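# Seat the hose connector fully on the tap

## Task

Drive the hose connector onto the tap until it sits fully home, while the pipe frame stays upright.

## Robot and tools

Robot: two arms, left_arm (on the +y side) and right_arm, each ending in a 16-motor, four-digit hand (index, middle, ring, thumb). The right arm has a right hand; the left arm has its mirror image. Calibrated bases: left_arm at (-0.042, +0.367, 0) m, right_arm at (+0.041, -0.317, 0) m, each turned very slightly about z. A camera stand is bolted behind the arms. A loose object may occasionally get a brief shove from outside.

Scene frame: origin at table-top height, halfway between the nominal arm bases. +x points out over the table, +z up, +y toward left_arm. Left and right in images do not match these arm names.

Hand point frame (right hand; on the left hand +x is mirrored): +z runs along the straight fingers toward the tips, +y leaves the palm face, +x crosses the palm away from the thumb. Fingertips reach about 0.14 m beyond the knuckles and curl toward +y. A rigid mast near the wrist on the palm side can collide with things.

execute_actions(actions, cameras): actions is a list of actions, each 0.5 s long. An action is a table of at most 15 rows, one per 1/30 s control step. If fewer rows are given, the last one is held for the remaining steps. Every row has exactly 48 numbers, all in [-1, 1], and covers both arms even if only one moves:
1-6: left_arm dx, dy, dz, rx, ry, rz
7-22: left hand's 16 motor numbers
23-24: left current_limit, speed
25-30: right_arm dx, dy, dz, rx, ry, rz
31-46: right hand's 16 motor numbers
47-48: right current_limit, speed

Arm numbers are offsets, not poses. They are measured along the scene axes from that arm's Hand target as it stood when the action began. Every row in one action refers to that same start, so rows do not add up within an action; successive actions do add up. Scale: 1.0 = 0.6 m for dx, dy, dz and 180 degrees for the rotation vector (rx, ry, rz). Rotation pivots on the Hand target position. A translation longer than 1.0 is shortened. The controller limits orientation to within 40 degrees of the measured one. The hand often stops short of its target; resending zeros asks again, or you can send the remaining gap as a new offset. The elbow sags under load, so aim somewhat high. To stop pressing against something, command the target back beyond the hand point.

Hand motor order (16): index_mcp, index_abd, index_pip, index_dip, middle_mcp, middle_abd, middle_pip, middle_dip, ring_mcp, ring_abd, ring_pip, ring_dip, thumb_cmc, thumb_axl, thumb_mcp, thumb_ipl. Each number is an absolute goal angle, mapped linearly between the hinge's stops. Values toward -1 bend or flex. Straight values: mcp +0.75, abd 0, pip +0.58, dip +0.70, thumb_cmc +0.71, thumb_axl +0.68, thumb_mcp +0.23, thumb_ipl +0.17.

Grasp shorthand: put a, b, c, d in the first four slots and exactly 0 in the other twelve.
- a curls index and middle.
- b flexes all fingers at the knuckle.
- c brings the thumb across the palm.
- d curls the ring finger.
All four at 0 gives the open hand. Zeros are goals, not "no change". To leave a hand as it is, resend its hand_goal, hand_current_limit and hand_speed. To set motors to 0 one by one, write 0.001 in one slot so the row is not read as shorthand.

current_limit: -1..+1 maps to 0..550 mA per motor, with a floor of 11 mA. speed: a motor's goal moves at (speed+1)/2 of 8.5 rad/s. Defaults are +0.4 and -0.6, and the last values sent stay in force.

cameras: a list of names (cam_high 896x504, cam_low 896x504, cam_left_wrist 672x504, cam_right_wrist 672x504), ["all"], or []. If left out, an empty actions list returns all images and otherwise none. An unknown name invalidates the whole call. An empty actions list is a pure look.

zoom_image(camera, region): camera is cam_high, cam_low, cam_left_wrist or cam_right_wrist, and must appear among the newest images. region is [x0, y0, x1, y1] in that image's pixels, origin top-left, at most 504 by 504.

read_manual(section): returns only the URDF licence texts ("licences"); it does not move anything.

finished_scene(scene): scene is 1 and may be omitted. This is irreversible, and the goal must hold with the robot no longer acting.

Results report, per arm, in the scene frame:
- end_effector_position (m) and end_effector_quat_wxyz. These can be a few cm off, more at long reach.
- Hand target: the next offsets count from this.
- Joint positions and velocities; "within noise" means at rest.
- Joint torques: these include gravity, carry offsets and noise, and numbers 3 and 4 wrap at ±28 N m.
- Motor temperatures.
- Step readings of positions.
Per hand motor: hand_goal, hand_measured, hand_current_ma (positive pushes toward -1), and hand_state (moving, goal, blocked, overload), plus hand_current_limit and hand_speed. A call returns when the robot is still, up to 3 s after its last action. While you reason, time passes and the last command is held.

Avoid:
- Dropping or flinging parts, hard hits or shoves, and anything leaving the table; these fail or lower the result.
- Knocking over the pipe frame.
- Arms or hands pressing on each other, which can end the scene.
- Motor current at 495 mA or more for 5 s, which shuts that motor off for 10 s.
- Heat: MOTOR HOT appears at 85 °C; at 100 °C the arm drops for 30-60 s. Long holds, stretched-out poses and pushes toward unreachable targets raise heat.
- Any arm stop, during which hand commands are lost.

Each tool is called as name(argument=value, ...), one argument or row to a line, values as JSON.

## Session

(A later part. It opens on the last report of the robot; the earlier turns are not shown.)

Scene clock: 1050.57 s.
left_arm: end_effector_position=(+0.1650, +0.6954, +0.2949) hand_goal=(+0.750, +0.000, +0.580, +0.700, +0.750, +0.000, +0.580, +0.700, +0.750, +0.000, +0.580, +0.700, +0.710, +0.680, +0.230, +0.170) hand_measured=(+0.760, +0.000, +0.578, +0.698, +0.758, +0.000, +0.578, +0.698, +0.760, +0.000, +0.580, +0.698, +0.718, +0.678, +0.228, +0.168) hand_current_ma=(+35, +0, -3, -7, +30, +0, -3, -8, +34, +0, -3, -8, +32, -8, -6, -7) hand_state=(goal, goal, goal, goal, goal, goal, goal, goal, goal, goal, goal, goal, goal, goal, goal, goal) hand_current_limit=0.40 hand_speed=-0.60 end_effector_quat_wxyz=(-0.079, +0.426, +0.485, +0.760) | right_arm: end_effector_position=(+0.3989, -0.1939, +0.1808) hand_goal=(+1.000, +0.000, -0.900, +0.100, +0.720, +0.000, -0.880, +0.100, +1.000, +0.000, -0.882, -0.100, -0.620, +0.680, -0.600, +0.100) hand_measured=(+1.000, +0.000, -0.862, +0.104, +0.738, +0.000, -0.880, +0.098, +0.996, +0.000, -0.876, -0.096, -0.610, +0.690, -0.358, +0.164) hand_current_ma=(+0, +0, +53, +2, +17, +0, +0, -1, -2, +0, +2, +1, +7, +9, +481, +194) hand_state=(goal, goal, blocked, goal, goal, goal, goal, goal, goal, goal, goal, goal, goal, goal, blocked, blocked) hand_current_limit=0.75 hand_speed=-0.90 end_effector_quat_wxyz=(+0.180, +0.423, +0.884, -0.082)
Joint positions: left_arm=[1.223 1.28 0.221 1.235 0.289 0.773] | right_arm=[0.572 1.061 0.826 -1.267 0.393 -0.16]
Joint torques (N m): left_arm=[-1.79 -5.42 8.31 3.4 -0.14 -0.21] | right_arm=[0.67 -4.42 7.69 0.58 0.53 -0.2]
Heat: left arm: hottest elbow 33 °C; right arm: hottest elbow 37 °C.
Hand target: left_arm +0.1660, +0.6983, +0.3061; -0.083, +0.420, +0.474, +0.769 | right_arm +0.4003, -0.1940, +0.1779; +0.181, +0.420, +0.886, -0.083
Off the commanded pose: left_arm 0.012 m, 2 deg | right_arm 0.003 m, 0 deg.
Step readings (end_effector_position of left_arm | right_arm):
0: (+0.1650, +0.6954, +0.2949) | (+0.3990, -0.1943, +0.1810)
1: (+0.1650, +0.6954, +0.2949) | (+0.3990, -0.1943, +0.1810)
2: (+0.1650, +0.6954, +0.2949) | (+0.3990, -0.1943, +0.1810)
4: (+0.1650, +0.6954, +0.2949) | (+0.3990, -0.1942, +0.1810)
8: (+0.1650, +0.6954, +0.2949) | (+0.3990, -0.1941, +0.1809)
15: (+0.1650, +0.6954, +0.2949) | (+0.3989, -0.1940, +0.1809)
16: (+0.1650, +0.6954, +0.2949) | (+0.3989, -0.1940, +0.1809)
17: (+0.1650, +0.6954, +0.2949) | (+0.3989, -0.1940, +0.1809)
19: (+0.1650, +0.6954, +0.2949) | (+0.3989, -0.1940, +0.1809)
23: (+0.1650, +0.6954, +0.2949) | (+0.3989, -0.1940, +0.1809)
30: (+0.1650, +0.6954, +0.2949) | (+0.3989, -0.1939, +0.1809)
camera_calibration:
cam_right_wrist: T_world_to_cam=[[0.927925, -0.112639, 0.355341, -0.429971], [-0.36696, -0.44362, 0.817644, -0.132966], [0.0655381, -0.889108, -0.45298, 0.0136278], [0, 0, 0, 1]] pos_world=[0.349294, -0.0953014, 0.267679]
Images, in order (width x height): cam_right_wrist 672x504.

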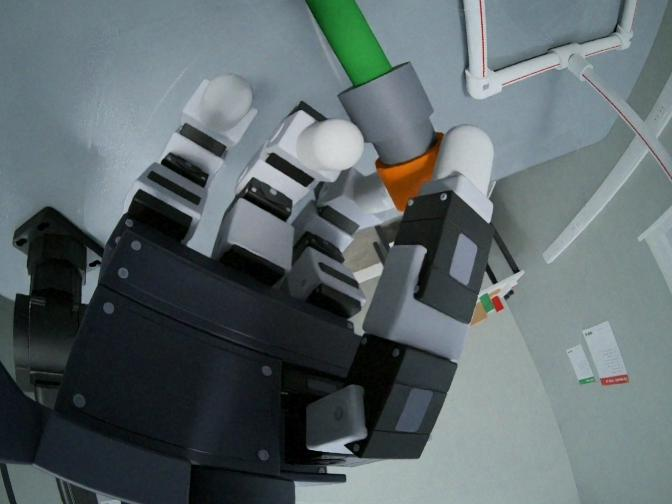

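execute_actions(
  actions=[
    [[0,0,0,0,0,0, 0,0,0,0,0,0,0,0,0,0,0,0,0,0,0,0, 0.4,-0.6, 0,-0.025,-0.04,0.0015,0.07,-0.05, 1,0,-0.9,0.1,0.9,0,-0.883,0.1,1,0,-0.883,-0.1,-0.62,0.68,-0.6,0.1, 0.75,-0.85],[0,0,0,0,0,0, 0,0,0,0,0,0,0,0,0,0,0,0,0,0,0,0, 0.4,-0.6, 0,-0.05,-0.08,0.0031,0.1403,-0.1002, 1,0,-0.9,0.1,1,0,-0.883,0.1,1,0,-0.883,-0.1,-0.62,0.68,-0.6,0.1, 0.75,-0.85]],
    [[0,0,0,0,0,0, 0,0,0,0,0,0,0,0,0,0,0,0,0,0,0,0, 0.4,-0.6, 0,-0.025,-0.06,0.0015,0.07,-0.05, 1,0,-0.9,0.1,1,0,-0.883,0.1,1,0,-0.883,-0.1,-0.62,0.68,-0.6,0.1, 0.75,-0.85],[0,0,0,0,0,0, 0,0,0,0,0,0,0,0,0,0,0,0,0,0,0,0, 0.4,-0.6, 0,-0.05,-0.117,0.0031,0.1403,-0.1002, 1,0,-0.9,0.1,1,0,-0.883,0.1,1,0,-0.883,-0.1,-0.62,0.68,-0.6,0.1, 0.75,-0.85]],
    [[0,0,0,0,0,0, 0,0,0,0,0,0,0,0,0,0,0,0,0,0,0,0, 0.4,-0.6, 0,0,-0.03,0,0,0, 1,0,-0.9,0.1,1,0,-0.883,0.1,1,0,-0.883,-0.1,-0.62,0.68,-0.6,0.1, 0.75,-0.85]],
  ],
  cameras=["cam_low","cam_right_wrist"],
)

zoom_image(
  camera="cam_low",
  region=[310, 200, 450, 300],
)

Scene clock: 1116.07 s.
left_arm: end_effector_position=(+0.1650, +0.6954, +0.2949) hand_goal=(+0.750, +0.000, +0.580, +0.700, +0.750, +0.000, +0.580, +0.700, +0.750, +0.000, +0.580, +0.700, +0.710, +0.680, +0.230, +0.170) hand_measured=(+0.760, +0.000, +0.578, +0.698, +0.758, +0.000, +0.578, +0.698, +0.760, +0.000, +0.580, +0.698, +0.718, +0.678, +0.228, +0.168) hand_current_ma=(+35, +0, -3, -7, +30, +0, -3, -8, +34, +0, -3, -8, +32, -8, -6, -7) hand_state=(goal, goal, goal, goal, goal, goal, goal, goal, goal, goal, goal, goal, goal, goal, goal, goal) hand_current_limit=0.40 hand_speed=-0.60 end_effector_quat_wxyz=(-0.079, +0.426, +0.485, +0.760) | right_arm: end_effector_position=(+0.3891, -0.2567, +0.0354) hand_goal=(+1.000, +0.000, -0.900, +0.100, +1.000, +0.000, -0.882, +0.100, +1.000, +0.000, -0.882, -0.100, -0.620, +0.680, -0.600, +0.100) hand_measured=(+1.000, -0.002, -0.846, +0.118, +1.000, +0.000, -0.892, +0.086, +0.996, +0.000, -0.876, -0.096, -0.622, +0.678, -0.358, +0.156) hand_current_ma=(+0, +0, +89, +16, +0, +0, -7, -11, -1, +0, +2, +1, +0, -1, +481, +155) hand_state=(goal, goal, blocked, goal, goal, goal, goal, goal, goal, goal, goal, goal, goal, goal, blocked, blocked) hand_current_limit=0.75 hand_speed=-0.85 end_effector_quat_wxyz=(-0.225, +0.596, +0.723, -0.268)
Joint positions: left_arm=[1.223 1.28 0.221 1.235 0.289 0.773] | right_arm=[0.27 1.702 1.092 -1.675 -0.029 0.026]
Joint torques (N m): left_arm=[-1.85 -5.48 8.29 3.38 -0.13 -0.21] | right_arm=[0.91 -10.99 8.27 -2.37 -0.02 0.07]
Heat: left arm: hottest elbow 33 °C; right arm: hottest elbow 38 °C.
Hand target: left_arm +0.1660, +0.6983, +0.3061; -0.083, +0.420, +0.474, +0.769 | right_arm +0.4004, -0.2540, +0.0418; -0.245, +0.592, +0.710, -0.293
Off the commanded pose: left_arm 0.012 m, 2 deg | right_arm 0.013 m, 4 deg.
joint sent to its limit (right arm) — joint 4 (wrist pitch), lower limit. The joint targets are off in orientation, not in position.
Step readings (end_effector_position of left_arm | right_arm):
0: (+0.1650, +0.6954, +0.2949) | (+0.3989, -0.1939, +0.1808)
1: (+0.1650, +0.6954, +0.2949) | (+0.3988, -0.1937, +0.1807)
2: (+0.1650, +0.6954, +0.2949) | (+0.3965, -0.1936, +0.1773)
4: (+0.1650, +0.6954, +0.2949) | (+0.3874, -0.1966, +0.1645)
8: (+0.1650, +0.6954, +0.2949) | (+0.3794, -0.2160, +0.1271)
15: (+0.1650, +0.6954, +0.2949) | (+0.3843, -0.2272, +0.1065)
16: (+0.1650, +0.6954, +0.2949) | (+0.3844, -0.2269, +0.1080)
17: (+0.1650, +0.6954, +0.2949) | (+0.3833, -0.2263, +0.1093)
19: (+0.1650, +0.6954, +0.2949) | (+0.3811, -0.2248, +0.1068)
23: (+0.1650, +0.6954, +0.2949) | (+0.3908, -0.2408, +0.0737)
30: (+0.1650, +0.6954, +0.2949) | (+0.3834, -0.2579, +0.0401)
31: (+0.1650, +0.6954, +0.2949) | (+0.3838, -0.2579, +0.0413)
32: (+0.1650, +0.6954, +0.2949) | (+0.3847, -0.2576, +0.0423)
34: (+0.1650, +0.6954, +0.2949) | (+0.3872, -0.2570, +0.0433)
38: (+0.1650, +0.6954, +0.2949) | (+0.3904, -0.2563, +0.0408)
45: (+0.1650, +0.6954, +0.2949) | (+0.3891, -0.2567, +0.0354)
camera_calibration:
cam_right_wrist: T_world_to_cam=[[0.667755, -0.637078, -0.385013, -0.383447], [0.126048, -0.412983, 0.901974, -0.232418], [-0.733631, -0.650828, -0.195469, 0.255636], [0, 0, 0, 1]] pos_world=[0.472887, -0.173895, 0.111972]
Images, in order (width x height): cam_low 896x504, cam_right_wrist 672x504.

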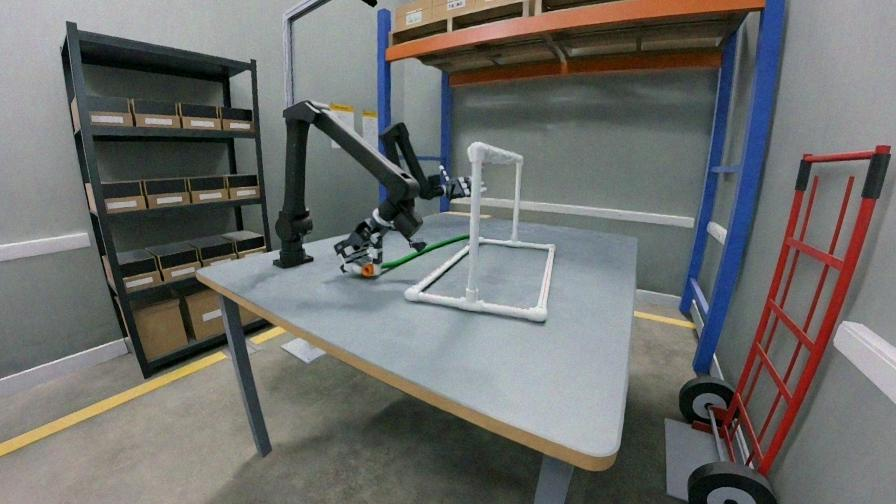

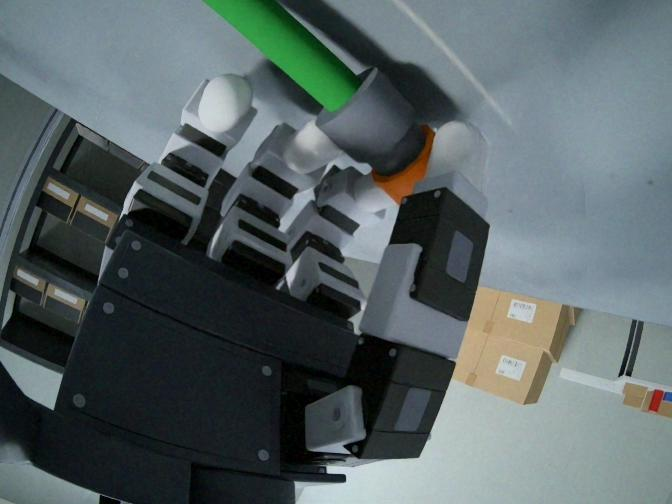

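Scaled by 3.600 from the camera's 896x504 image, which has a finer 1280x720 frame.

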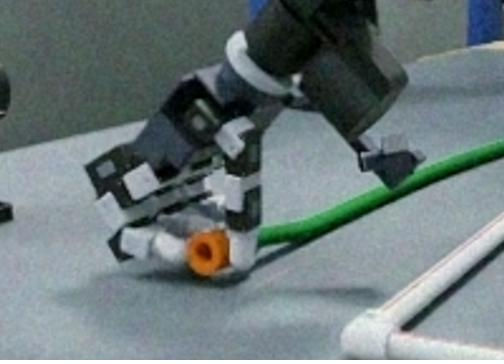

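execute_actions(
  actions=[
    [[0,0,0,0,0,0, 0,0,0,0,0,0,0,0,0,0,0,0,0,0,0,0, 0.4,-0.6, 0.005,0,-0.022,0,0,0, 1,0,-0.9,0.1,1,0,-0.883,0.1,1,0,-0.883,-0.1,-0.62,0.68,-0.6,0.1, 0.75,-0.85]],
    [[0,0,0,0,0,0, 0,0,0,0,0,0,0,0,0,0,0,0,0,0,0,0, 0.4,-0.6, 0,0,0,0,0,0, 1,0,-0.9,0.1,1,0,-0.883,0.1,1,0,-0.883,-0.1,-0.62,0.68,-0.2,0.16, 0.75,-0.85]],
    [[0,0,0,0,0,0, 0,0,0,0,0,0,0,0,0,0,0,0,0,0,0,0, 0.4,-0.6, 0,0,0,0,0,0, 1,0,-0.9,0.1,1,0,-0.883,0.1,1,0,-0.883,-0.1,-0.78,0.68,-0.2,0.16, 0.75,-0.8]],
  ],
  cameras=["cam_low","cam_right_wrist"],
)

zoom_image(
  camera="cam_right_wrist",
  region=[220, 20, 540, 260],
)

Scene clock: 1151.60 s.
left_arm: end_effector_position=(+0.1650, +0.6954, +0.2949) hand_goal=(+0.750, +0.000, +0.580, +0.700, +0.750, +0.000, +0.580, +0.700, +0.750, +0.000, +0.580, +0.700, +0.710, +0.680, +0.230, +0.170) hand_measured=(+0.760, +0.000, +0.578, +0.698, +0.758, +0.000, +0.578, +0.698, +0.760, +0.000, +0.580, +0.698, +0.718, +0.678, +0.228, +0.168) hand_current_ma=(+35, +0, -3, -7, +30, +0, -3, -8, +34, +0, -3, -8, +32, -8, -6, -7) hand_state=(goal, goal, goal, goal, goal, goal, goal, goal, goal, goal, goal, goal, goal, goal, goal, goal) hand_current_limit=0.40 hand_speed=-0.60 end_effector_quat_wxyz=(-0.079, +0.426, +0.485, +0.760) | right_arm: end_effector_position=(+0.3902, -0.2563, +0.0232) hand_goal=(+1.000, +0.000, -0.900, +0.100, +1.000, +0.000, -0.882, +0.100, +1.000, +0.000, -0.882, -0.100, -0.780, +0.680, -0.200, +0.160) hand_measured=(+0.996, -0.002, -0.894, +0.104, +0.998, +0.000, -0.884, +0.098, +0.996, +0.000, -0.876, -0.096, -0.776, +0.680, -0.204, +0.162) hand_current_ma=(-1, +0, +2, +1, -1, +0, +0, -1, -1, +0, +2, +1, +2, +0, -1, +1) hand_state=(goal, goal, goal, goal, goal, goal, goal, goal, goal, goal, goal, goal, goal, goal, goal, goal) hand_current_limit=0.75 hand_speed=-0.80 end_effector_quat_wxyz=(-0.235, +0.592, +0.718, -0.282)
Joint positions: left_arm=[1.223 1.28 0.221 1.235 0.289 0.773] | right_arm=[0.27 1.75 1.107 -1.679 -0.03 0.026]
Joint torques (N m): left_arm=[-1.73 -5.48 8.31 3.37 -0.13 -0.22] | right_arm=[1.03 -10.64 8.32 -2.33 -0.02 0]
Heat: left arm: hottest elbow 33 °C; right arm: hottest elbow 40 °C.
Hand target: left_arm +0.1660, +0.6983, +0.3061; -0.083, +0.420, +0.474, +0.769 | right_arm +0.4033, -0.2541, +0.0286; -0.245, +0.592, +0.710, -0.293
Off the commanded pose: left_arm 0.012 m, 2 deg | right_arm 0.014 m, 2 deg.
joint sent to its limit (right arm) — joint 4 (wrist pitch), lower limit. The joint targets are off in orientation, not in position.
Step readings (end_effector_position of left_arm | right_arm):
0: (+0.1650, +0.6954, +0.2949) | (+0.3891, -0.2567, +0.0354)
1: (+0.1650, +0.6954, +0.2949) | (+0.3891, -0.2567, +0.0354)
2: (+0.1650, +0.6954, +0.2949) | (+0.3892, -0.2567, +0.0353)
4: (+0.1650, +0.6954, +0.2949) | (+0.3900, -0.2565, +0.0341)
8: (+0.1650, +0.6954, +0.2949) | (+0.3915, -0.2561, +0.0273)
15: (+0.1650, +0.6954, +0.2949) | (+0.3903, -0.2564, +0.0232)
16: (+0.1650, +0.6954, +0.2949) | (+0.3903, -0.2564, +0.0232)
17: (+0.1650, +0.6954, +0.2949) | (+0.3903, -0.2564, +0.0232)
19: (+0.1650, +0.6954, +0.2949) | (+0.3903, -0.2564, +0.0232)
23: (+0.1650, +0.6954, +0.2949) | (+0.3903, -0.2564, +0.0232)
30: (+0.1650, +0.6954, +0.2949) | (+0.3902, -0.2563, +0.0232)
31: (+0.1650, +0.6954, +0.2949) | (+0.3902, -0.2563, +0.0232)
32: (+0.1650, +0.6954, +0.2949) | (+0.3902, -0.2563, +0.0232)
34: (+0.1650, +0.6954, +0.2949) | (+0.3902, -0.2563, +0.0232)
38: (+0.1650, +0.6954, +0.2949) | (+0.3902, -0.2563, +0.0232)
45: (+0.1650, +0.6954, +0.2949) | (+0.3902, -0.2563, +0.0232)
camera_calibration:
cam_right_wrist: T_world_to_cam=[[0.653444, -0.640419, -0.403576, -0.383447], [0.157795, -0.406191, 0.900061, -0.232021], [-0.740345, -0.651822, -0.164368, 0.255944], [0, 0, 0, 1]] pos_world=[0.476659, -0.172982, 0.0961519]
Images, in order (width x height): cam_low 896x504, cam_right_wrist 672x504.

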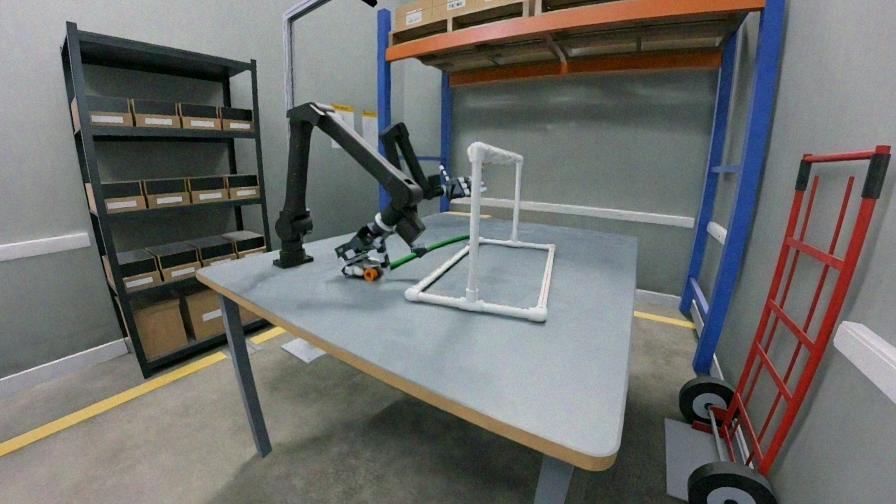

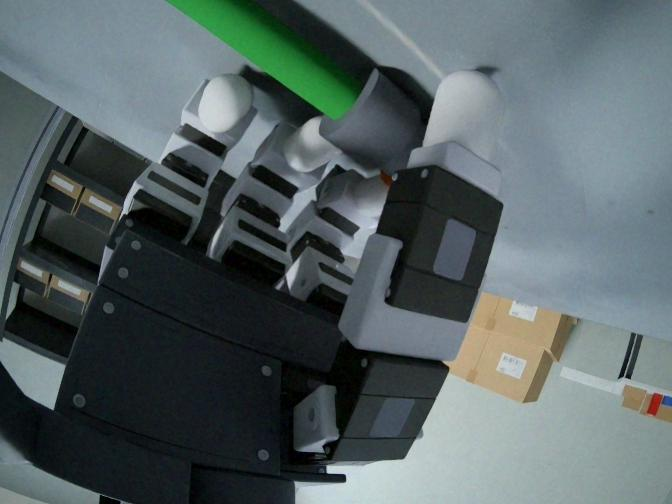

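Scaled by 1.575 from the camera's 672x504 image, which has a finer 960x720 frame.

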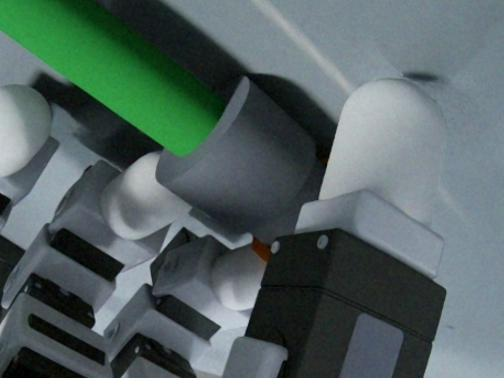

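execute_actions(
  actions=[
    [[0,0,0,0,0,0, 0,0,0,0,0,0,0,0,0,0,0,0,0,0,0,0, 0.4,-0.6, 0,0,0,0,0,0, 1,0,-0.9,0.1,1,0,-0.9,0.1,1,0,-0.883,-0.1,-0.78,0.68,-0.4,0.16, 0.75,-0.85]],
    [[0,0,0,0,0,0, 0,0,0,0,0,0,0,0,0,0,0,0,0,0,0,0, 0.4,-0.6, 0,0,0,0,0,0, 1,0,-0.9,0.1,1,0,-0.9,0.1,1,0,-0.883,-0.1,-0.78,0.68,-0.6,0.1, 0.75,-0.85]],
    [[0,0,0,0,0,0, 0,0,0,0,0,0,0,0,0,0,0,0,0,0,0,0, 0.4,-0.6, 0,0,0.01,0,0,0, 1,0,-0.9,0.1,1,0,-0.9,0.1,1,0,-0.883,-0.1,-0.78,0.68,-0.65,0.08, 0.75,-0.85]],
  ],
  cameras=["cam_low","cam_right_wrist"],
)

zoom_image(
  camera="cam_right_wrist",
  region=[220, 20, 540, 260],
)

zoom_image(
  camera="cam_low",
  region=[310, 210, 430, 300],
)

Scene clock: 1168.47 s.
left_arm: end_effector_position=(+0.1650, +0.6954, +0.2949) hand_goal=(+0.750, +0.000, +0.580, +0.700, +0.750, +0.000, +0.580, +0.700, +0.750, +0.000, +0.580, +0.700, +0.710, +0.680, +0.230, +0.170) hand_measured=(+0.760, +0.000, +0.578, +0.698, +0.758, +0.000, +0.578, +0.698, +0.760, +0.000, +0.580, +0.698, +0.718, +0.678, +0.228, +0.168) hand_current_ma=(+35, +0, -3, -7, +30, +0, -3, -8, +34, +0, -3, -8, +32, -8, -6, -7) hand_state=(goal, goal, goal, goal, goal, goal, goal, goal, goal, goal, goal, goal, goal, goal, goal, goal) hand_current_limit=0.40 hand_speed=-0.60 end_effector_quat_wxyz=(-0.079, +0.426, +0.485, +0.760) | right_arm: end_effector_position=(+0.3909, -0.2561, +0.0235) hand_goal=(+1.000, +0.000, -0.900, +0.100, +1.000, +0.000, -0.900, +0.100, +1.000, +0.000, -0.882, -0.100, -0.780, +0.680, -0.650, +0.080) hand_measured=(+1.000, -0.004, -0.886, +0.102, +1.000, +0.000, -0.888, +0.098, +0.996, +0.000, -0.876, -0.096, -0.782, +0.676, -0.338, +0.156) hand_current_ma=(+0, -1, +11, +1, +0, +0, +8, +0, -1, +0, +2, +1, +0, -2, +481, +253) hand_state=(goal, goal, goal, goal, goal, goal, goal, goal, goal, goal, goal, goal, goal, goal, blocked, blocked) hand_current_limit=0.75 hand_speed=-0.85 end_effector_quat_wxyz=(-0.235, +0.592, +0.718, -0.281)
Joint positions: left_arm=[1.223 1.28 0.221 1.235 0.289 0.773] | right_arm=[0.27 1.75 1.108 -1.679 -0.03 0.027]
Joint torques (N m): left_arm=[-1.73 -5.48 8.31 3.38 -0.14 -0.21] | right_arm=[1.08 -11.4 7.72 -2.36 0 0.05]
Heat: left arm: hottest elbow 33 °C; right arm: hottest elbow 39 °C.
Hand target: left_arm +0.1660, +0.6983, +0.3061; -0.083, +0.420, +0.474, +0.769 | right_arm +0.4033, -0.2540, +0.0346; -0.245, +0.592, +0.710, -0.293
Off the commanded pose: left_arm 0.012 m, 2 deg | right_arm 0.017 m, 2 deg.
joint sent to its limit (right arm) — joint 4 (wrist pitch), lower limit. The joint targets are off in orientation, not in position.
Step readings (end_effector_position of left_arm | right_arm):
0: (+0.1650, +0.6954, +0.2949) | (+0.3902, -0.2563, +0.0232)
1: (+0.1650, +0.6954, +0.2949) | (+0.3902, -0.2563, +0.0232)
2: (+0.1650, +0.6954, +0.2949) | (+0.3902, -0.2563, +0.0232)
4: (+0.1650, +0.6954, +0.2949) | (+0.3902, -0.2563, +0.0232)
8: (+0.1650, +0.6954, +0.2949) | (+0.3902, -0.2563, +0.0232)
15: (+0.1650, +0.6954, +0.2949) | (+0.3902, -0.2562, +0.0232)
16: (+0.1650, +0.6954, +0.2949) | (+0.3902, -0.2562, +0.0232)
17: (+0.1650, +0.6954, +0.2949) | (+0.3902, -0.2562, +0.0232)
19: (+0.1650, +0.6954, +0.2949) | (+0.3902, -0.2563, +0.0232)
23: (+0.1650, +0.6954, +0.2949) | (+0.3902, -0.2563, +0.0232)
30: (+0.1650, +0.6954, +0.2949) | (+0.3909, -0.2561, +0.0235)
31: (+0.1650, +0.6954, +0.2949) | (+0.3909, -0.2561, +0.0235)
32: (+0.1650, +0.6954, +0.2949) | (+0.3909, -0.2561, +0.0235)
34: (+0.1650, +0.6954, +0.2949) | (+0.3909, -0.2561, +0.0235)
38: (+0.1650, +0.6954, +0.2949) | (+0.3909, -0.2561, +0.0235)
45: (+0.1650, +0.6954, +0.2949) | (+0.3909, -0.2561, +0.0235)
camera_calibration:
cam_right_wrist: T_world_to_cam=[[0.65353, -0.640922, -0.402638, -0.38383], [0.156102, -0.406389, 0.900267, -0.231686], [-0.740628, -0.651204, -0.165538, 0.256871], [0, 0, 0, 1]] pos_world=[0.477258, -0.172884, 0.0965566]
Images, in order (width x height): cam_low 896x504, cam_right_wrist 672x504.

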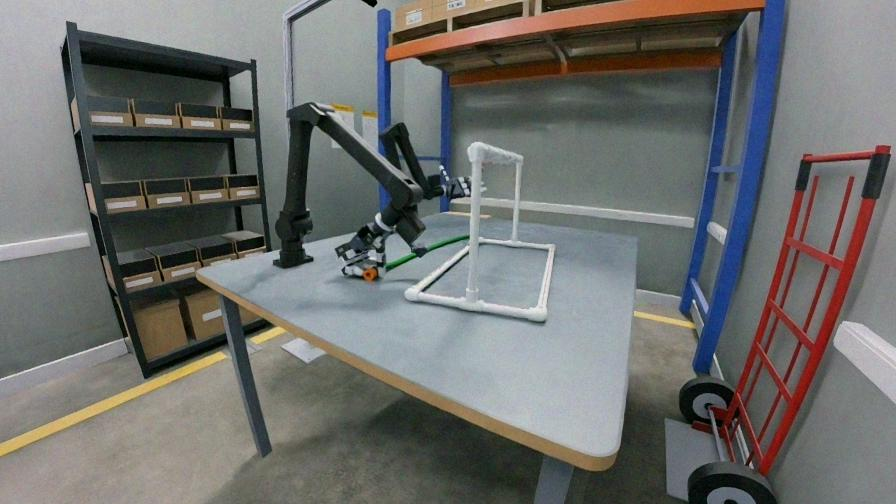

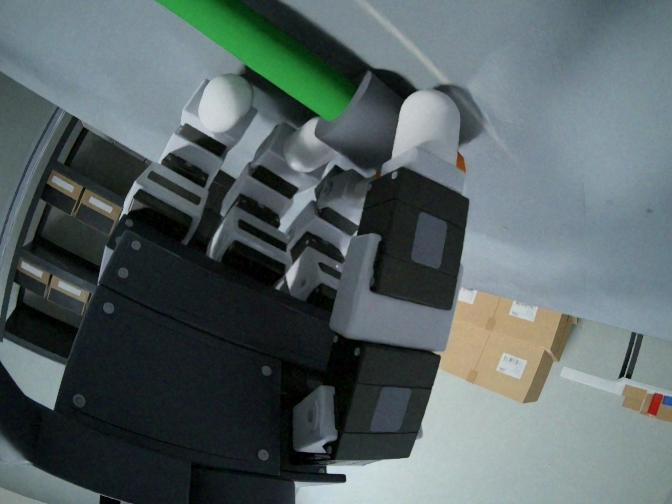

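Scaled by 1.575 from the camera's 672x504 image, which has a finer 960x720 frame.

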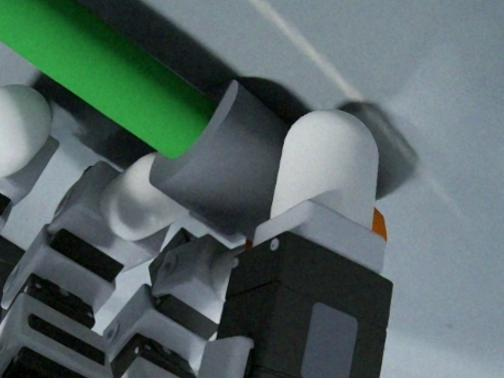

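Scaled by 4.200 from the camera's 896x504 image, which has a finer 1280x720 frame.

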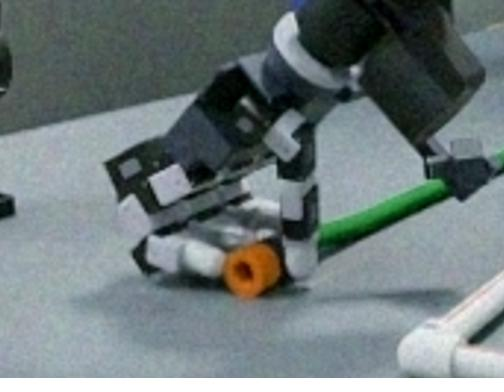

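execute_actions(
  actions=[
    [[0,0,0,0,0,0, 0,0,0,0,0,0,0,0,0,0,0,0,0,0,0,0, 0.4,-0.6, 0,0,0.03,0,0,0, 1,0,-0.9,0.1,1,0,-0.9,0.1,1,0,-0.883,-0.1,-0.78,0.68,-0.65,0.08, 0.75,-0.85],[0,0,0,0,0,0, 0,0,0,0,0,0,0,0,0,0,0,0,0,0,0,0, 0.4,-0.6, 0,0.01,0.07,0,0,0, 1,0,-0.9,0.1,1,0,-0.9,0.1,1,0,-0.883,-0.1,-0.78,0.68,-0.65,0.08, 0.75,-0.85]],
    [[0,0,0,0,0,0, 0,0,0,0,0,0,0,0,0,0,0,0,0,0,0,0, 0.4,-0.6, 0,0.02,0.06,-0.0015,-0.07,0.05, 1,0,-0.9,0.1,1,0,-0.9,0.1,1,0,-0.883,-0.1,-0.78,0.68,-0.65,0.08, 0.75,-0.85],[0,0,0,0,0,0, 0,0,0,0,0,0,0,0,0,0,0,0,0,0,0,0, 0.4,-0.6, 0,0.04,0.12,-0.0031,-0.1403,0.1002, 1,0,-0.9,0.1,1,0,-0.9,0.1,1,0,-0.883,-0.1,-0.78,0.68,-0.65,0.08, 0.75,-0.85]],
    [[0,0,0,0,0,0, 0,0,0,0,0,0,0,0,0,0,0,0,0,0,0,0, 0.4,-0.6, 0,0,0,0,0,0, 1,0,-0.9,0.1,1,0,-0.9,0.1,1,0,-0.883,-0.1,-0.78,0.68,-0.65,0.08, 0.75,-0.85]],
  ],
  cameras=["cam_low","cam_right_wrist"],
)

zoom_image(
  camera="cam_right_wrist",
  region=[220, 20, 540, 260],
)

zoom_image(
  camera="cam_low",
  region=[310, 150, 470, 270],
)

Scene clock: 1186.93 s.
left_arm: end_effector_position=(+0.1650, +0.6954, +0.2949) hand_goal=(+0.750, +0.000, +0.580, +0.700, +0.750, +0.000, +0.580, +0.700, +0.750, +0.000, +0.580, +0.700, +0.710, +0.680, +0.230, +0.170) hand_measured=(+0.760, +0.000, +0.578, +0.698, +0.758, +0.000, +0.578, +0.698, +0.760, +0.000, +0.580, +0.698, +0.718, +0.678, +0.228, +0.168) hand_current_ma=(+35, +0, -3, -7, +30, +0, -3, -8, +34, +0, -3, -8, +32, -8, -6, -7) hand_state=(goal, goal, goal, goal, goal, goal, goal, goal, goal, goal, goal, goal, goal, goal, goal, goal) hand_current_limit=0.40 hand_speed=-0.60 end_effector_quat_wxyz=(-0.079, +0.426, +0.485, +0.760) | right_arm: end_effector_position=(+0.4025, -0.2240, +0.1535) hand_goal=(+1.000, +0.000, -0.900, +0.100, +1.000, +0.000, -0.900, +0.100, +1.000, +0.000, -0.882, -0.100, -0.780, +0.680, -0.650, +0.080) hand_measured=(+1.000, -0.006, -0.868, +0.112, +1.000, -0.002, -0.892, +0.102, +0.996, +0.000, -0.876, -0.096, -0.780, +0.676, -0.364, +0.132) hand_current_ma=(+0, -2, +39, +7, +0, +0, +5, +1, -1, +0, +2, +1, +0, -2, +481, +139) hand_state=(goal, goal, blocked, goal, goal, goal, goal, goal, goal, goal, goal, goal, goal, goal, blocked, blocked) hand_current_limit=0.75 hand_speed=-0.85 end_effector_quat_wxyz=(-0.032, +0.531, +0.825, -0.192)
Joint positions: left_arm=[1.223 1.28 0.221 1.235 0.289 0.773] | right_arm=[0.429 1.355 1.076 -1.647 0.165 -0.008]
Joint torques (N m): left_arm=[-1.73 -5.48 8.29 3.38 -0.14 -0.21] | right_arm=[0.79 -7.36 6.93 -0.65 0.39 -0.27]
Heat: left arm: hottest elbow 33 °C; right arm: hottest elbow 40 °C.
Hand target: left_arm +0.1660, +0.6983, +0.3061; -0.083, +0.420, +0.474, +0.769 | right_arm +0.4033, -0.2240, +0.1485; -0.033, +0.525, +0.828, -0.195
Off the commanded pose: left_arm 0.012 m, 2 deg | right_arm 0.005 m, 1 deg.
Step readings (end_effector_position of left_arm | right_arm):
0: (+0.1650, +0.6954, +0.2949) | (+0.3909, -0.2561, +0.0235)
1: (+0.1650, +0.6954, +0.2949) | (+0.3909, -0.2562, +0.0235)
2: (+0.1650, +0.6954, +0.2949) | (+0.3910, -0.2562, +0.0239)
4: (+0.1650, +0.6954, +0.2949) | (+0.3921, -0.2557, +0.0276)
8: (+0.1650, +0.6954, +0.2949) | (+0.3975, -0.2536, +0.0492)
15: (+0.1650, +0.6954, +0.2949) | (+0.4014, -0.2510, +0.0709)
16: (+0.1650, +0.6954, +0.2949) | (+0.4014, -0.2511, +0.0710)
17: (+0.1650, +0.6954, +0.2949) | (+0.4022, -0.2526, +0.0716)
19: (+0.1650, +0.6954, +0.2949) | (+0.4053, -0.2559, +0.0786)
23: (+0.1650, +0.6954, +0.2949) | (+0.4048, -0.2391, +0.1172)
30: (+0.1650, +0.6954, +0.2949) | (+0.4019, -0.2245, +0.1581)
31: (+0.1650, +0.6954, +0.2949) | (+0.4020, -0.2244, +0.1574)
32: (+0.1650, +0.6954, +0.2949) | (+0.4021, -0.2242, +0.1562)
34: (+0.1650, +0.6954, +0.2949) | (+0.4024, -0.2242, +0.1546)
38: (+0.1650, +0.6954, +0.2949) | (+0.4025, -0.2241, +0.1535)
45: (+0.1650, +0.6954, +0.2949) | (+0.4025, -0.2240, +0.1535)
camera_calibration:
cam_right_wrist: T_world_to_cam=[[0.907929, -0.415326, -0.0563029, -0.423521], [-0.116218, -0.378542, 0.918259, -0.22438], [-0.402689, -0.82717, -0.391958, 0.167284], [0, 0, 0, 1]] pos_world=[0.425814, -0.122464, 0.247762]
Images, in order (width x height): cam_low 896x504, cam_right_wrist 672x504.

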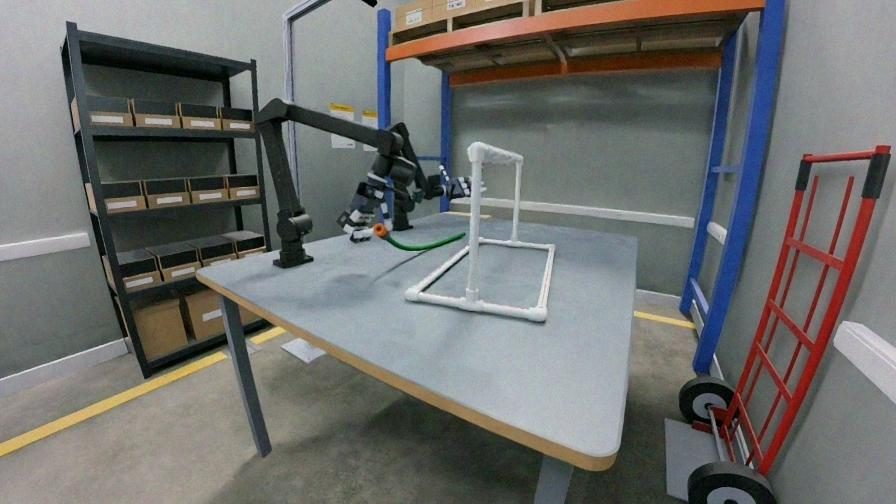

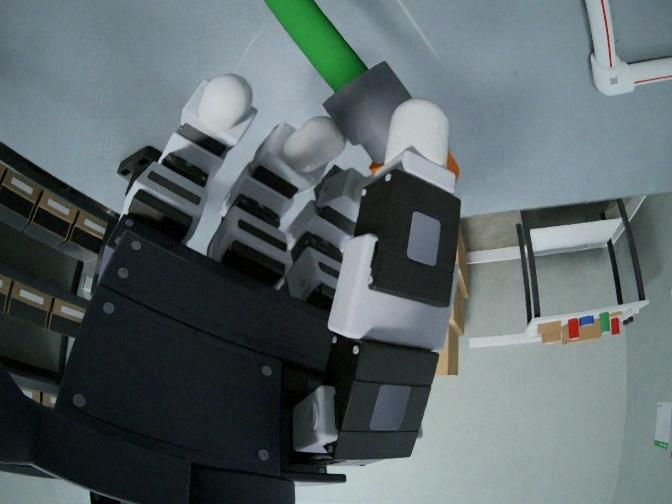

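Scaled by 1.575 from the camera's 672x504 image, which has a finer 960x720 frame.

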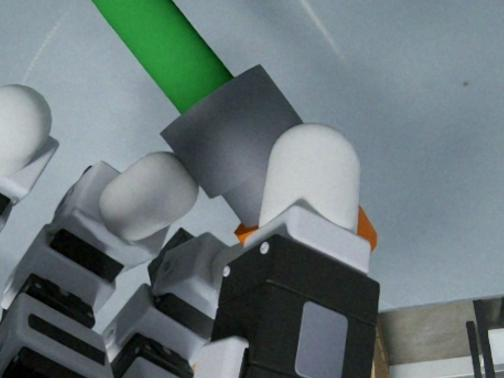

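Scaled by 3.150 from the camera's 896x504 image, which has a finer 1280x720 frame.

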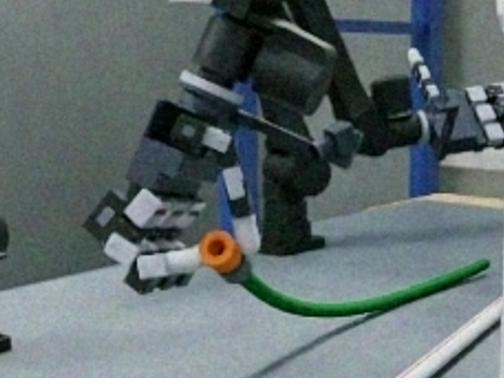

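execute_actions(
  actions=[
    [[0,0,0,0,0,0, 0,0,0,0,0,0,0,0,0,0,0,0,0,0,0,0, 0.4,-0.6, 0,0.03,0.02,-0.0015,-0.07,0.05, 1,0,-0.9,0.1,1,0,-0.9,0.1,1,0,-0.883,-0.1,-0.78,0.68,-0.65,0.08, 0.75,-0.85],[0,0,0,0,0,0, 0,0,0,0,0,0,0,0,0,0,0,0,0,0,0,0, 0.4,-0.6, 0.01,0.07,0.05,-0.0031,-0.1403,0.1002, 1,0,-0.9,0.1,1,0,-0.9,0.1,1,0,-0.883,-0.1,-0.78,0.68,-0.65,0.08, 0.75,-0.85]],
    [[0,0,0,0,0,0, 0,0,0,0,0,0,0,0,0,0,0,0,0,0,0,0, 0.4,-0.6, 0.005,0.04,0.01,-0.0015,-0.07,0.05, 1,0,-0.9,0.1,1,0,-0.9,0.1,1,0,-0.883,-0.1,-0.78,0.68,-0.65,0.08, 0.75,-0.85],[0,0,0,0,0,0, 0,0,0,0,0,0,0,0,0,0,0,0,0,0,0,0, 0.4,-0.6, 0.01,0.08,0.02,-0.0031,-0.1403,0.1002, 1,0,-0.9,0.1,1,0,-0.9,0.1,1,0,-0.883,-0.1,-0.78,0.68,-0.65,0.08, 0.75,-0.85]],
    [[0,0,0,0,0,0, 0,0,0,0,0,0,0,0,0,0,0,0,0,0,0,0, 0.4,-0.6, 0,0,0,0,0,0, 1,0,-0.9,0.1,1,0,-0.9,0.1,1,0,-0.883,-0.1,-0.78,0.68,-0.65,0.08, 0.75,-0.85]],
  ],
  cameras=["cam_low","cam_right_wrist"],
)

zoom_image(
  camera="cam_right_wrist",
  region=[220, 20, 540, 260],
)

zoom_image(
  camera="cam_low",
  region=[350, 150, 510, 270],
)

Scene clock: 1226.93 s.
left_arm: end_effector_position=(+0.1650, +0.6954, +0.2949) hand_goal=(+0.750, +0.000, +0.580, +0.700, +0.750, +0.000, +0.580, +0.700, +0.750, +0.000, +0.580, +0.700, +0.710, +0.680, +0.230, +0.170) hand_measured=(+0.760, +0.000, +0.578, +0.698, +0.758, +0.000, +0.578, +0.698, +0.760, +0.000, +0.580, +0.698, +0.718, +0.678, +0.228, +0.168) hand_current_ma=(+35, +0, -3, -7, +30, +0, -3, -8, +34, +0, -3, -8, +32, -8, -6, -7) hand_state=(goal, goal, goal, goal, goal, goal, goal, goal, goal, goal, goal, goal, goal, goal, goal, goal) hand_current_limit=0.40 hand_speed=-0.60 end_effector_quat_wxyz=(-0.079, +0.426, +0.485, +0.760) | right_arm: end_effector_position=(+0.4162, -0.1339, +0.1899) hand_goal=(+1.000, +0.000, -0.900, +0.100, +1.000, +0.000, -0.900, +0.100, +1.000, +0.000, -0.882, -0.100, -0.780, +0.680, -0.650, +0.080) hand_measured=(+1.000, -0.006, -0.856, +0.118, +1.000, +0.000, -0.898, +0.100, +0.998, +0.000, -0.876, -0.098, -0.780, +0.678, -0.368, +0.132) hand_current_ma=(+0, -3, +68, +16, +0, +0, +0, +0, +0, +0, +2, +1, +0, +0, +481, +139) hand_state=(goal, goal, blocked, goal, goal, goal, goal, goal, goal, goal, goal, goal, goal, goal, blocked, blocked) hand_current_limit=0.75 hand_speed=-0.85 end_effector_quat_wxyz=(+0.378, +0.293, +0.878, +0.034)
Joint positions: left_arm=[1.223 1.28 0.221 1.235 0.289 0.773] | right_arm=[0.69 0.96 0.579 -0.629 0.572 -0.447]
Joint torques (N m): left_arm=[-1.73 -5.48 8.29 3.38 -0.14 -0.21] | right_arm=[0.44 -5.13 8.01 1.76 0.49 -0.36]
Heat: left arm: hottest elbow 33 °C; right arm: hottest elbow 38 °C.
Hand target: left_arm +0.1660, +0.6983, +0.3061; -0.083, +0.420, +0.474, +0.769 | right_arm +0.4154, -0.1339, +0.1907; +0.382, +0.284, +0.879, +0.036
Off the commanded pose: left_arm 0.012 m, 2 deg | right_arm 0.001 m, 1 deg.
Step readings (end_effector_position of left_arm | right_arm):
0: (+0.1650, +0.6954, +0.2949) | (+0.4025, -0.2240, +0.1535)
1: (+0.1650, +0.6954, +0.2949) | (+0.4028, -0.2242, +0.1534)
2: (+0.1650, +0.6954, +0.2949) | (+0.4049, -0.2248, +0.1527)
4: (+0.1650, +0.6954, +0.2949) | (+0.4120, -0.2243, +0.1525)
8: (+0.1650, +0.6954, +0.2949) | (+0.4069, -0.2008, +0.1670)
15: (+0.1650, +0.6954, +0.2949) | (+0.4090, -0.1840, +0.1890)
16: (+0.1650, +0.6954, +0.2949) | (+0.4094, -0.1837, +0.1876)
17: (+0.1650, +0.6954, +0.2949) | (+0.4116, -0.1840, +0.1857)
19: (+0.1650, +0.6954, +0.2949) | (+0.4175, -0.1808, +0.1853)
23: (+0.1650, +0.6954, +0.2949) | (+0.4102, -0.1575, +0.1862)
30: (+0.1650, +0.6954, +0.2949) | (+0.4134, -0.1385, +0.1950)
31: (+0.1650, +0.6954, +0.2949) | (+0.4142, -0.1379, +0.1944)
32: (+0.1650, +0.6954, +0.2949) | (+0.4150, -0.1374, +0.1934)
34: (+0.1650, +0.6954, +0.2949) | (+0.4156, -0.1371, +0.1913)
38: (+0.1650, +0.6954, +0.2949) | (+0.4159, -0.1361, +0.1888)
45: (+0.1650, +0.6954, +0.2949) | (+0.4163, -0.1342, +0.1902)
camera_calibration:
cam_right_wrist: T_world_to_cam=[[0.685592, 0.143336, 0.713735, -0.375355], [-0.52887, -0.575665, 0.623624, -0.0208932], [0.500261, -0.805024, -0.318865, -0.125167], [0, 0, 0, 1]] pos_world=[0.308907, -0.0589882, 0.241022]
Images, in order (width x height): cam_low 896x504, cam_right_wrist 672x504.

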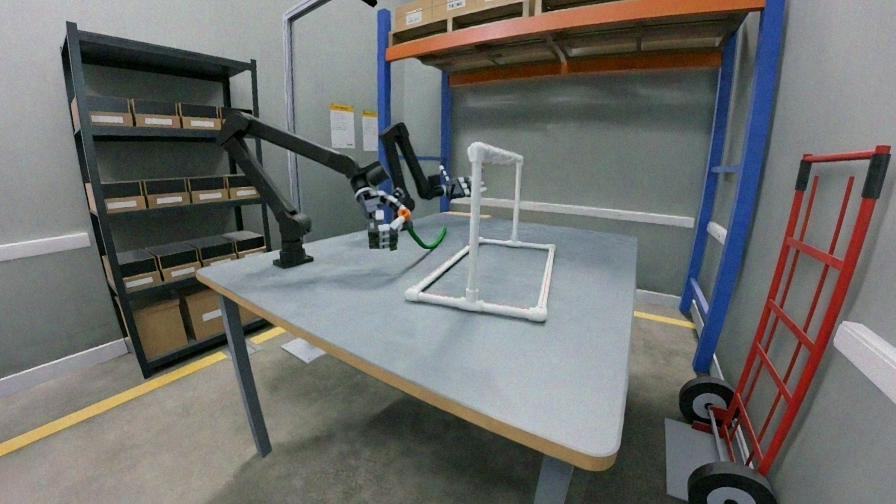

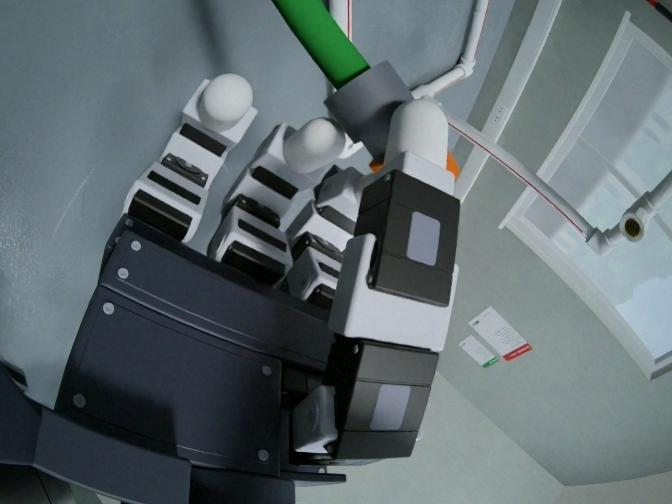

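Scaled by 1.575 from the camera's 672x504 image, which has a finer 960x720 frame.

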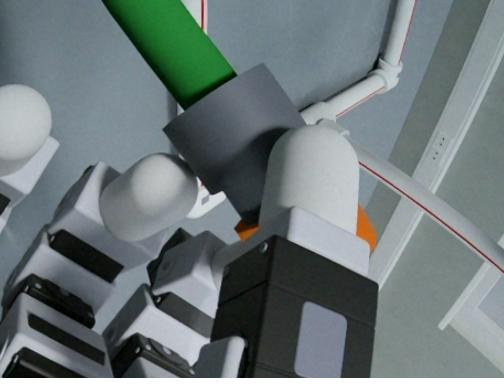

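Scaled by 3.150 from the camera's 896x504 image, which has a finer 1280x720 frame.

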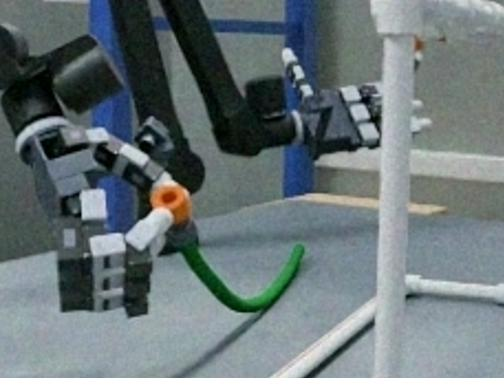

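execute_actions(
  actions=[
    [[0,0,0,0,0,0, 0,0,0,0,0,0,0,0,0,0,0,0,0,0,0,0, 0.4,-0.6, 0,0.03,0.01,-0.0015,-0.07,0.05, 1,0,-0.9,0.1,1,0,-0.9,0.1,1,0,-0.883,-0.1,-0.78,0.68,-0.65,0.08, 0.75,-0.85],[0,0,0,0,0,0, 0,0,0,0,0,0,0,0,0,0,0,0,0,0,0,0, 0.4,-0.6, 0,0.06,0.02,-0.0031,-0.1403,0.1002, 1,0,-0.9,0.1,1,0,-0.9,0.1,1,0,-0.883,-0.1,-0.78,0.68,-0.65,0.08, 0.75,-0.85]],
    [[0,0,0,0,0,0, 0,0,0,0,0,0,0,0,0,0,0,0,0,0,0,0, 0.4,-0.6, 0,0.03,0.005,-0.0015,-0.07,0.05, 1,0,-0.9,0.1,1,0,-0.9,0.1,1,0,-0.883,-0.1,-0.78,0.68,-0.65,0.08, 0.75,-0.85],[0,0,0,0,0,0, 0,0,0,0,0,0,0,0,0,0,0,0,0,0,0,0, 0.4,-0.6, 0,0.06,0.01,-0.0031,-0.1403,0.1002, 1,0,-0.9,0.1,1,0,-0.9,0.1,1,0,-0.883,-0.1,-0.78,0.68,-0.65,0.08, 0.75,-0.85]],
    [[0,0,0,0,0,0, 0,0,0,0,0,0,0,0,0,0,0,0,0,0,0,0, 0.4,-0.6, 0,0,0,0,0,0, 1,0,-0.9,0.1,1,0,-0.9,0.1,1,0,-0.883,-0.1,-0.78,0.68,-0.65,0.08, 0.75,-0.85]],
  ],
  cameras=["all"],
)

zoom_image(
  camera="cam_low",
  region=[390, 130, 510, 250],
)

zoom_image(
  camera="cam_right_wrist",
  region=[300, 20, 672, 300],
)

Scene clock: 1244.20 s.
left_arm: end_effector_position=(+0.1650, +0.6954, +0.2949) hand_goal=(+0.750, +0.000, +0.580, +0.700, +0.750, +0.000, +0.580, +0.700, +0.750, +0.000, +0.580, +0.700, +0.710, +0.680, +0.230, +0.170) hand_measured=(+0.760, +0.000, +0.578, +0.698, +0.758, +0.000, +0.578, +0.698, +0.760, +0.000, +0.580, +0.698, +0.718, +0.678, +0.228, +0.168) hand_current_ma=(+35, +0, -3, -7, +30, +0, -3, -8, +34, +0, -3, -8, +32, -8, -6, -7) hand_state=(goal, goal, goal, goal, goal, goal, goal, goal, goal, goal, goal, goal, goal, goal, goal, goal) hand_current_limit=0.40 hand_speed=-0.60 end_effector_quat_wxyz=(-0.079, +0.426, +0.485, +0.760) | right_arm: end_effector_position=(+0.4086, -0.0627, +0.2003) hand_goal=(+1.000, +0.000, -0.900, +0.100, +1.000, +0.000, -0.900, +0.100, +1.000, +0.000, -0.882, -0.100, -0.780, +0.680, -0.650, +0.080) hand_measured=(+1.000, -0.004, -0.850, +0.118, +1.000, +0.000, -0.898, +0.100, +1.000, +0.000, -0.880, -0.098, -0.786, +0.678, -0.372, +0.132) hand_current_ma=(+0, -2, +78, +16, +0, +0, +0, +0, +0, +0, +1, +1, -2, -1, +481, +139) hand_state=(goal, goal, blocked, goal, goal, goal, goal, goal, goal, goal, goal, goal, goal, goal, blocked, blocked) hand_current_limit=0.75 hand_speed=-0.85 end_effector_quat_wxyz=(+0.672, -0.035, +0.692, +0.260)
Joint positions: left_arm=[1.223 1.28 0.221 1.235 0.289 0.773] | right_arm=[0.495 1.564 0.276 1.327 0.034 -1.255]
Joint torques (N m): left_arm=[-1.73 -5.48 8.29 3.38 -0.13 -0.21] | right_arm=[0.09 -6.59 5.85 2.99 0.03 -0.2]
Heat: left arm: hottest elbow 33 °C; right arm: hottest elbow 38 °C.
Hand target: left_arm +0.1660, +0.6983, +0.3061; -0.083, +0.420, +0.474, +0.769 | right_arm +0.4153, -0.0620, +0.2086; +0.688, -0.038, +0.678, +0.256
Off the commanded pose: left_arm 0.012 m, 2 deg | right_arm 0.011 m, 2 deg.
Step readings (end_effector_position of left_arm | right_arm):
0: (+0.1650, +0.6954, +0.2949) | (+0.4161, -0.1339, +0.1899)
1: (+0.1650, +0.6954, +0.2949) | (+0.4161, -0.1338, +0.1897)
2: (+0.1650, +0.6954, +0.2949) | (+0.4174, -0.1335, +0.1909)
4: (+0.1650, +0.6954, +0.2949) | (+0.4196, -0.1310, +0.1963)
8: (+0.1650, +0.6954, +0.2949) | (+0.4130, -0.1186, +0.2011)
15: (+0.1650, +0.6954, +0.2949) | (+0.4108, -0.1014, +0.2116)
16: (+0.1650, +0.6954, +0.2949) | (+0.4115, -0.1005, +0.2120)
17: (+0.1650, +0.6954, +0.2949) | (+0.4117, -0.0981, +0.2131)
19: (+0.1650, +0.6954, +0.2949) | (+0.4113, -0.0917, +0.2162)
23: (+0.1650, +0.6954, +0.2949) | (+0.4088, -0.0727, +0.2163)
30: (+0.1650, +0.6954, +0.2949) | (+0.4111, -0.0624, +0.2071)
31: (+0.1650, +0.6954, +0.2949) | (+0.4114, -0.0623, +0.2058)
32: (+0.1650, +0.6954, +0.2949) | (+0.4116, -0.0622, +0.2045)
34: (+0.1650, +0.6954, +0.2949) | (+0.4119, -0.0626, +0.2017)
38: (+0.1650, +0.6954, +0.2949) | (+0.4110, -0.0625, +0.1976)
45: (+0.1650, +0.6954, +0.2949) | (+0.4091, -0.0625, +0.1985)
camera_calibration:
cam_right_wrist: T_world_to_cam=[[-0.247306, 0.312466, 0.917172, -0.0368316], [-0.388063, -0.899283, 0.201735, 0.0163041], [0.887833, -0.306031, 0.343655, -0.320517], [0, 0, 0, 1]] pos_world=[0.281784, -0.0719175, 0.140639]

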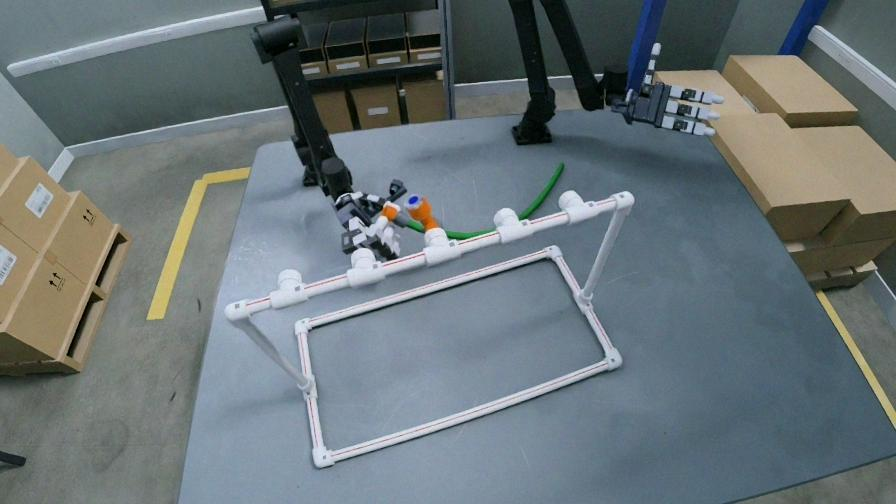

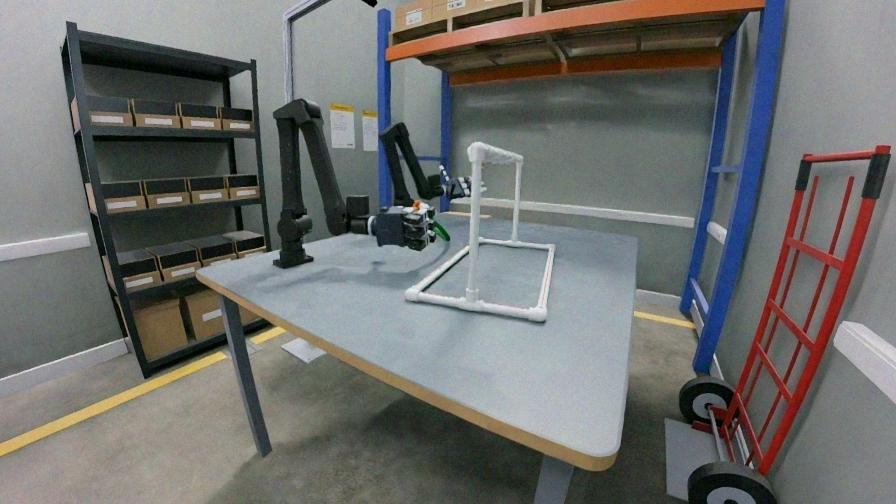

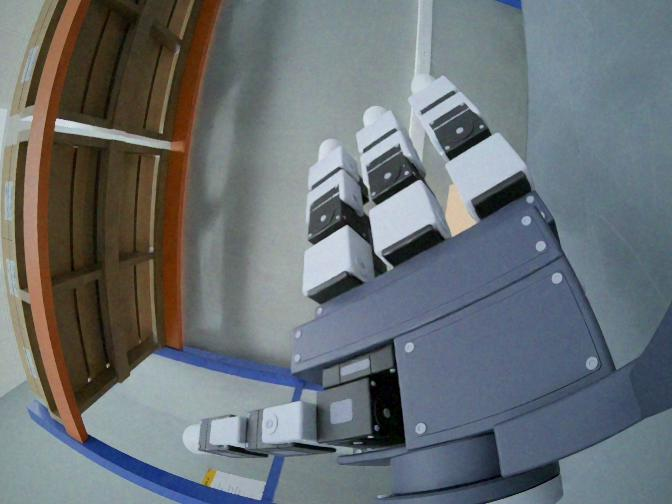

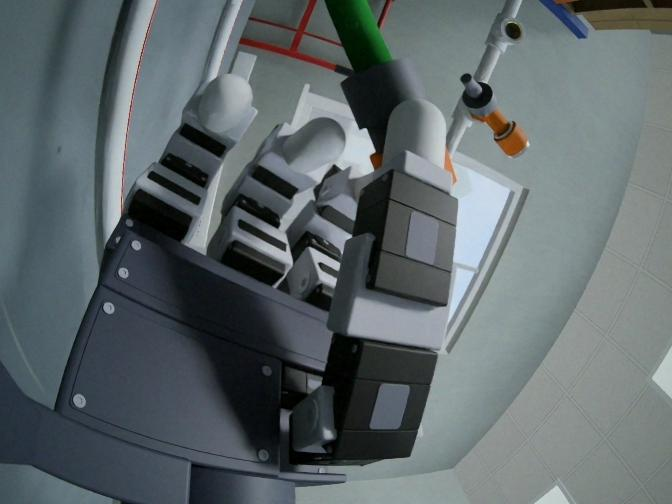

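Scaled by 4.200 from the camera's 896x504 image, which has a finer 1280x720 frame.

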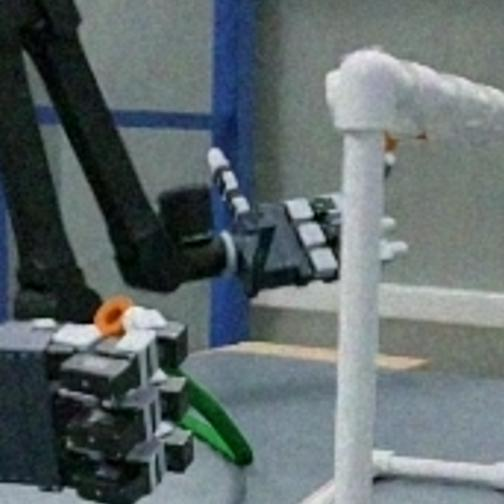

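Scaled by 1.355 from the camera's 672x504 image, which has a finer 960x720 frame.

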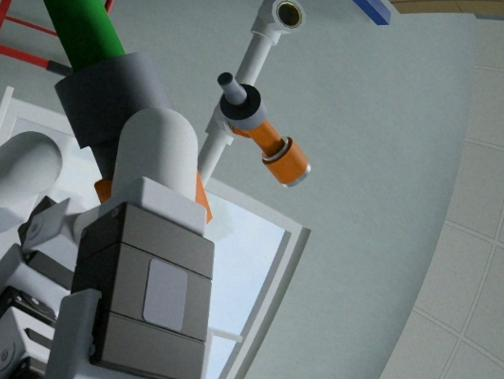

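zoom_image(
  camera="cam_right_wrist",
  region=[310, 0, 540, 210],
)

zoom_image(
  camera="cam_high",
  region=[330, 160, 480, 270],
)

Scaled by 2.191 from the camera's 672x504 image, which has a finer 960x720 frame.

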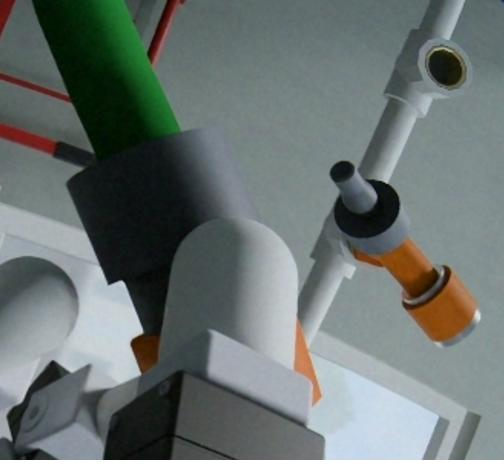

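Scaled by 3.360 from the camera's 896x504 image, which has a finer 1280x720 frame.

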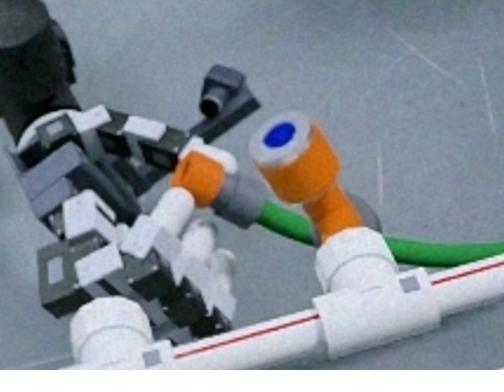

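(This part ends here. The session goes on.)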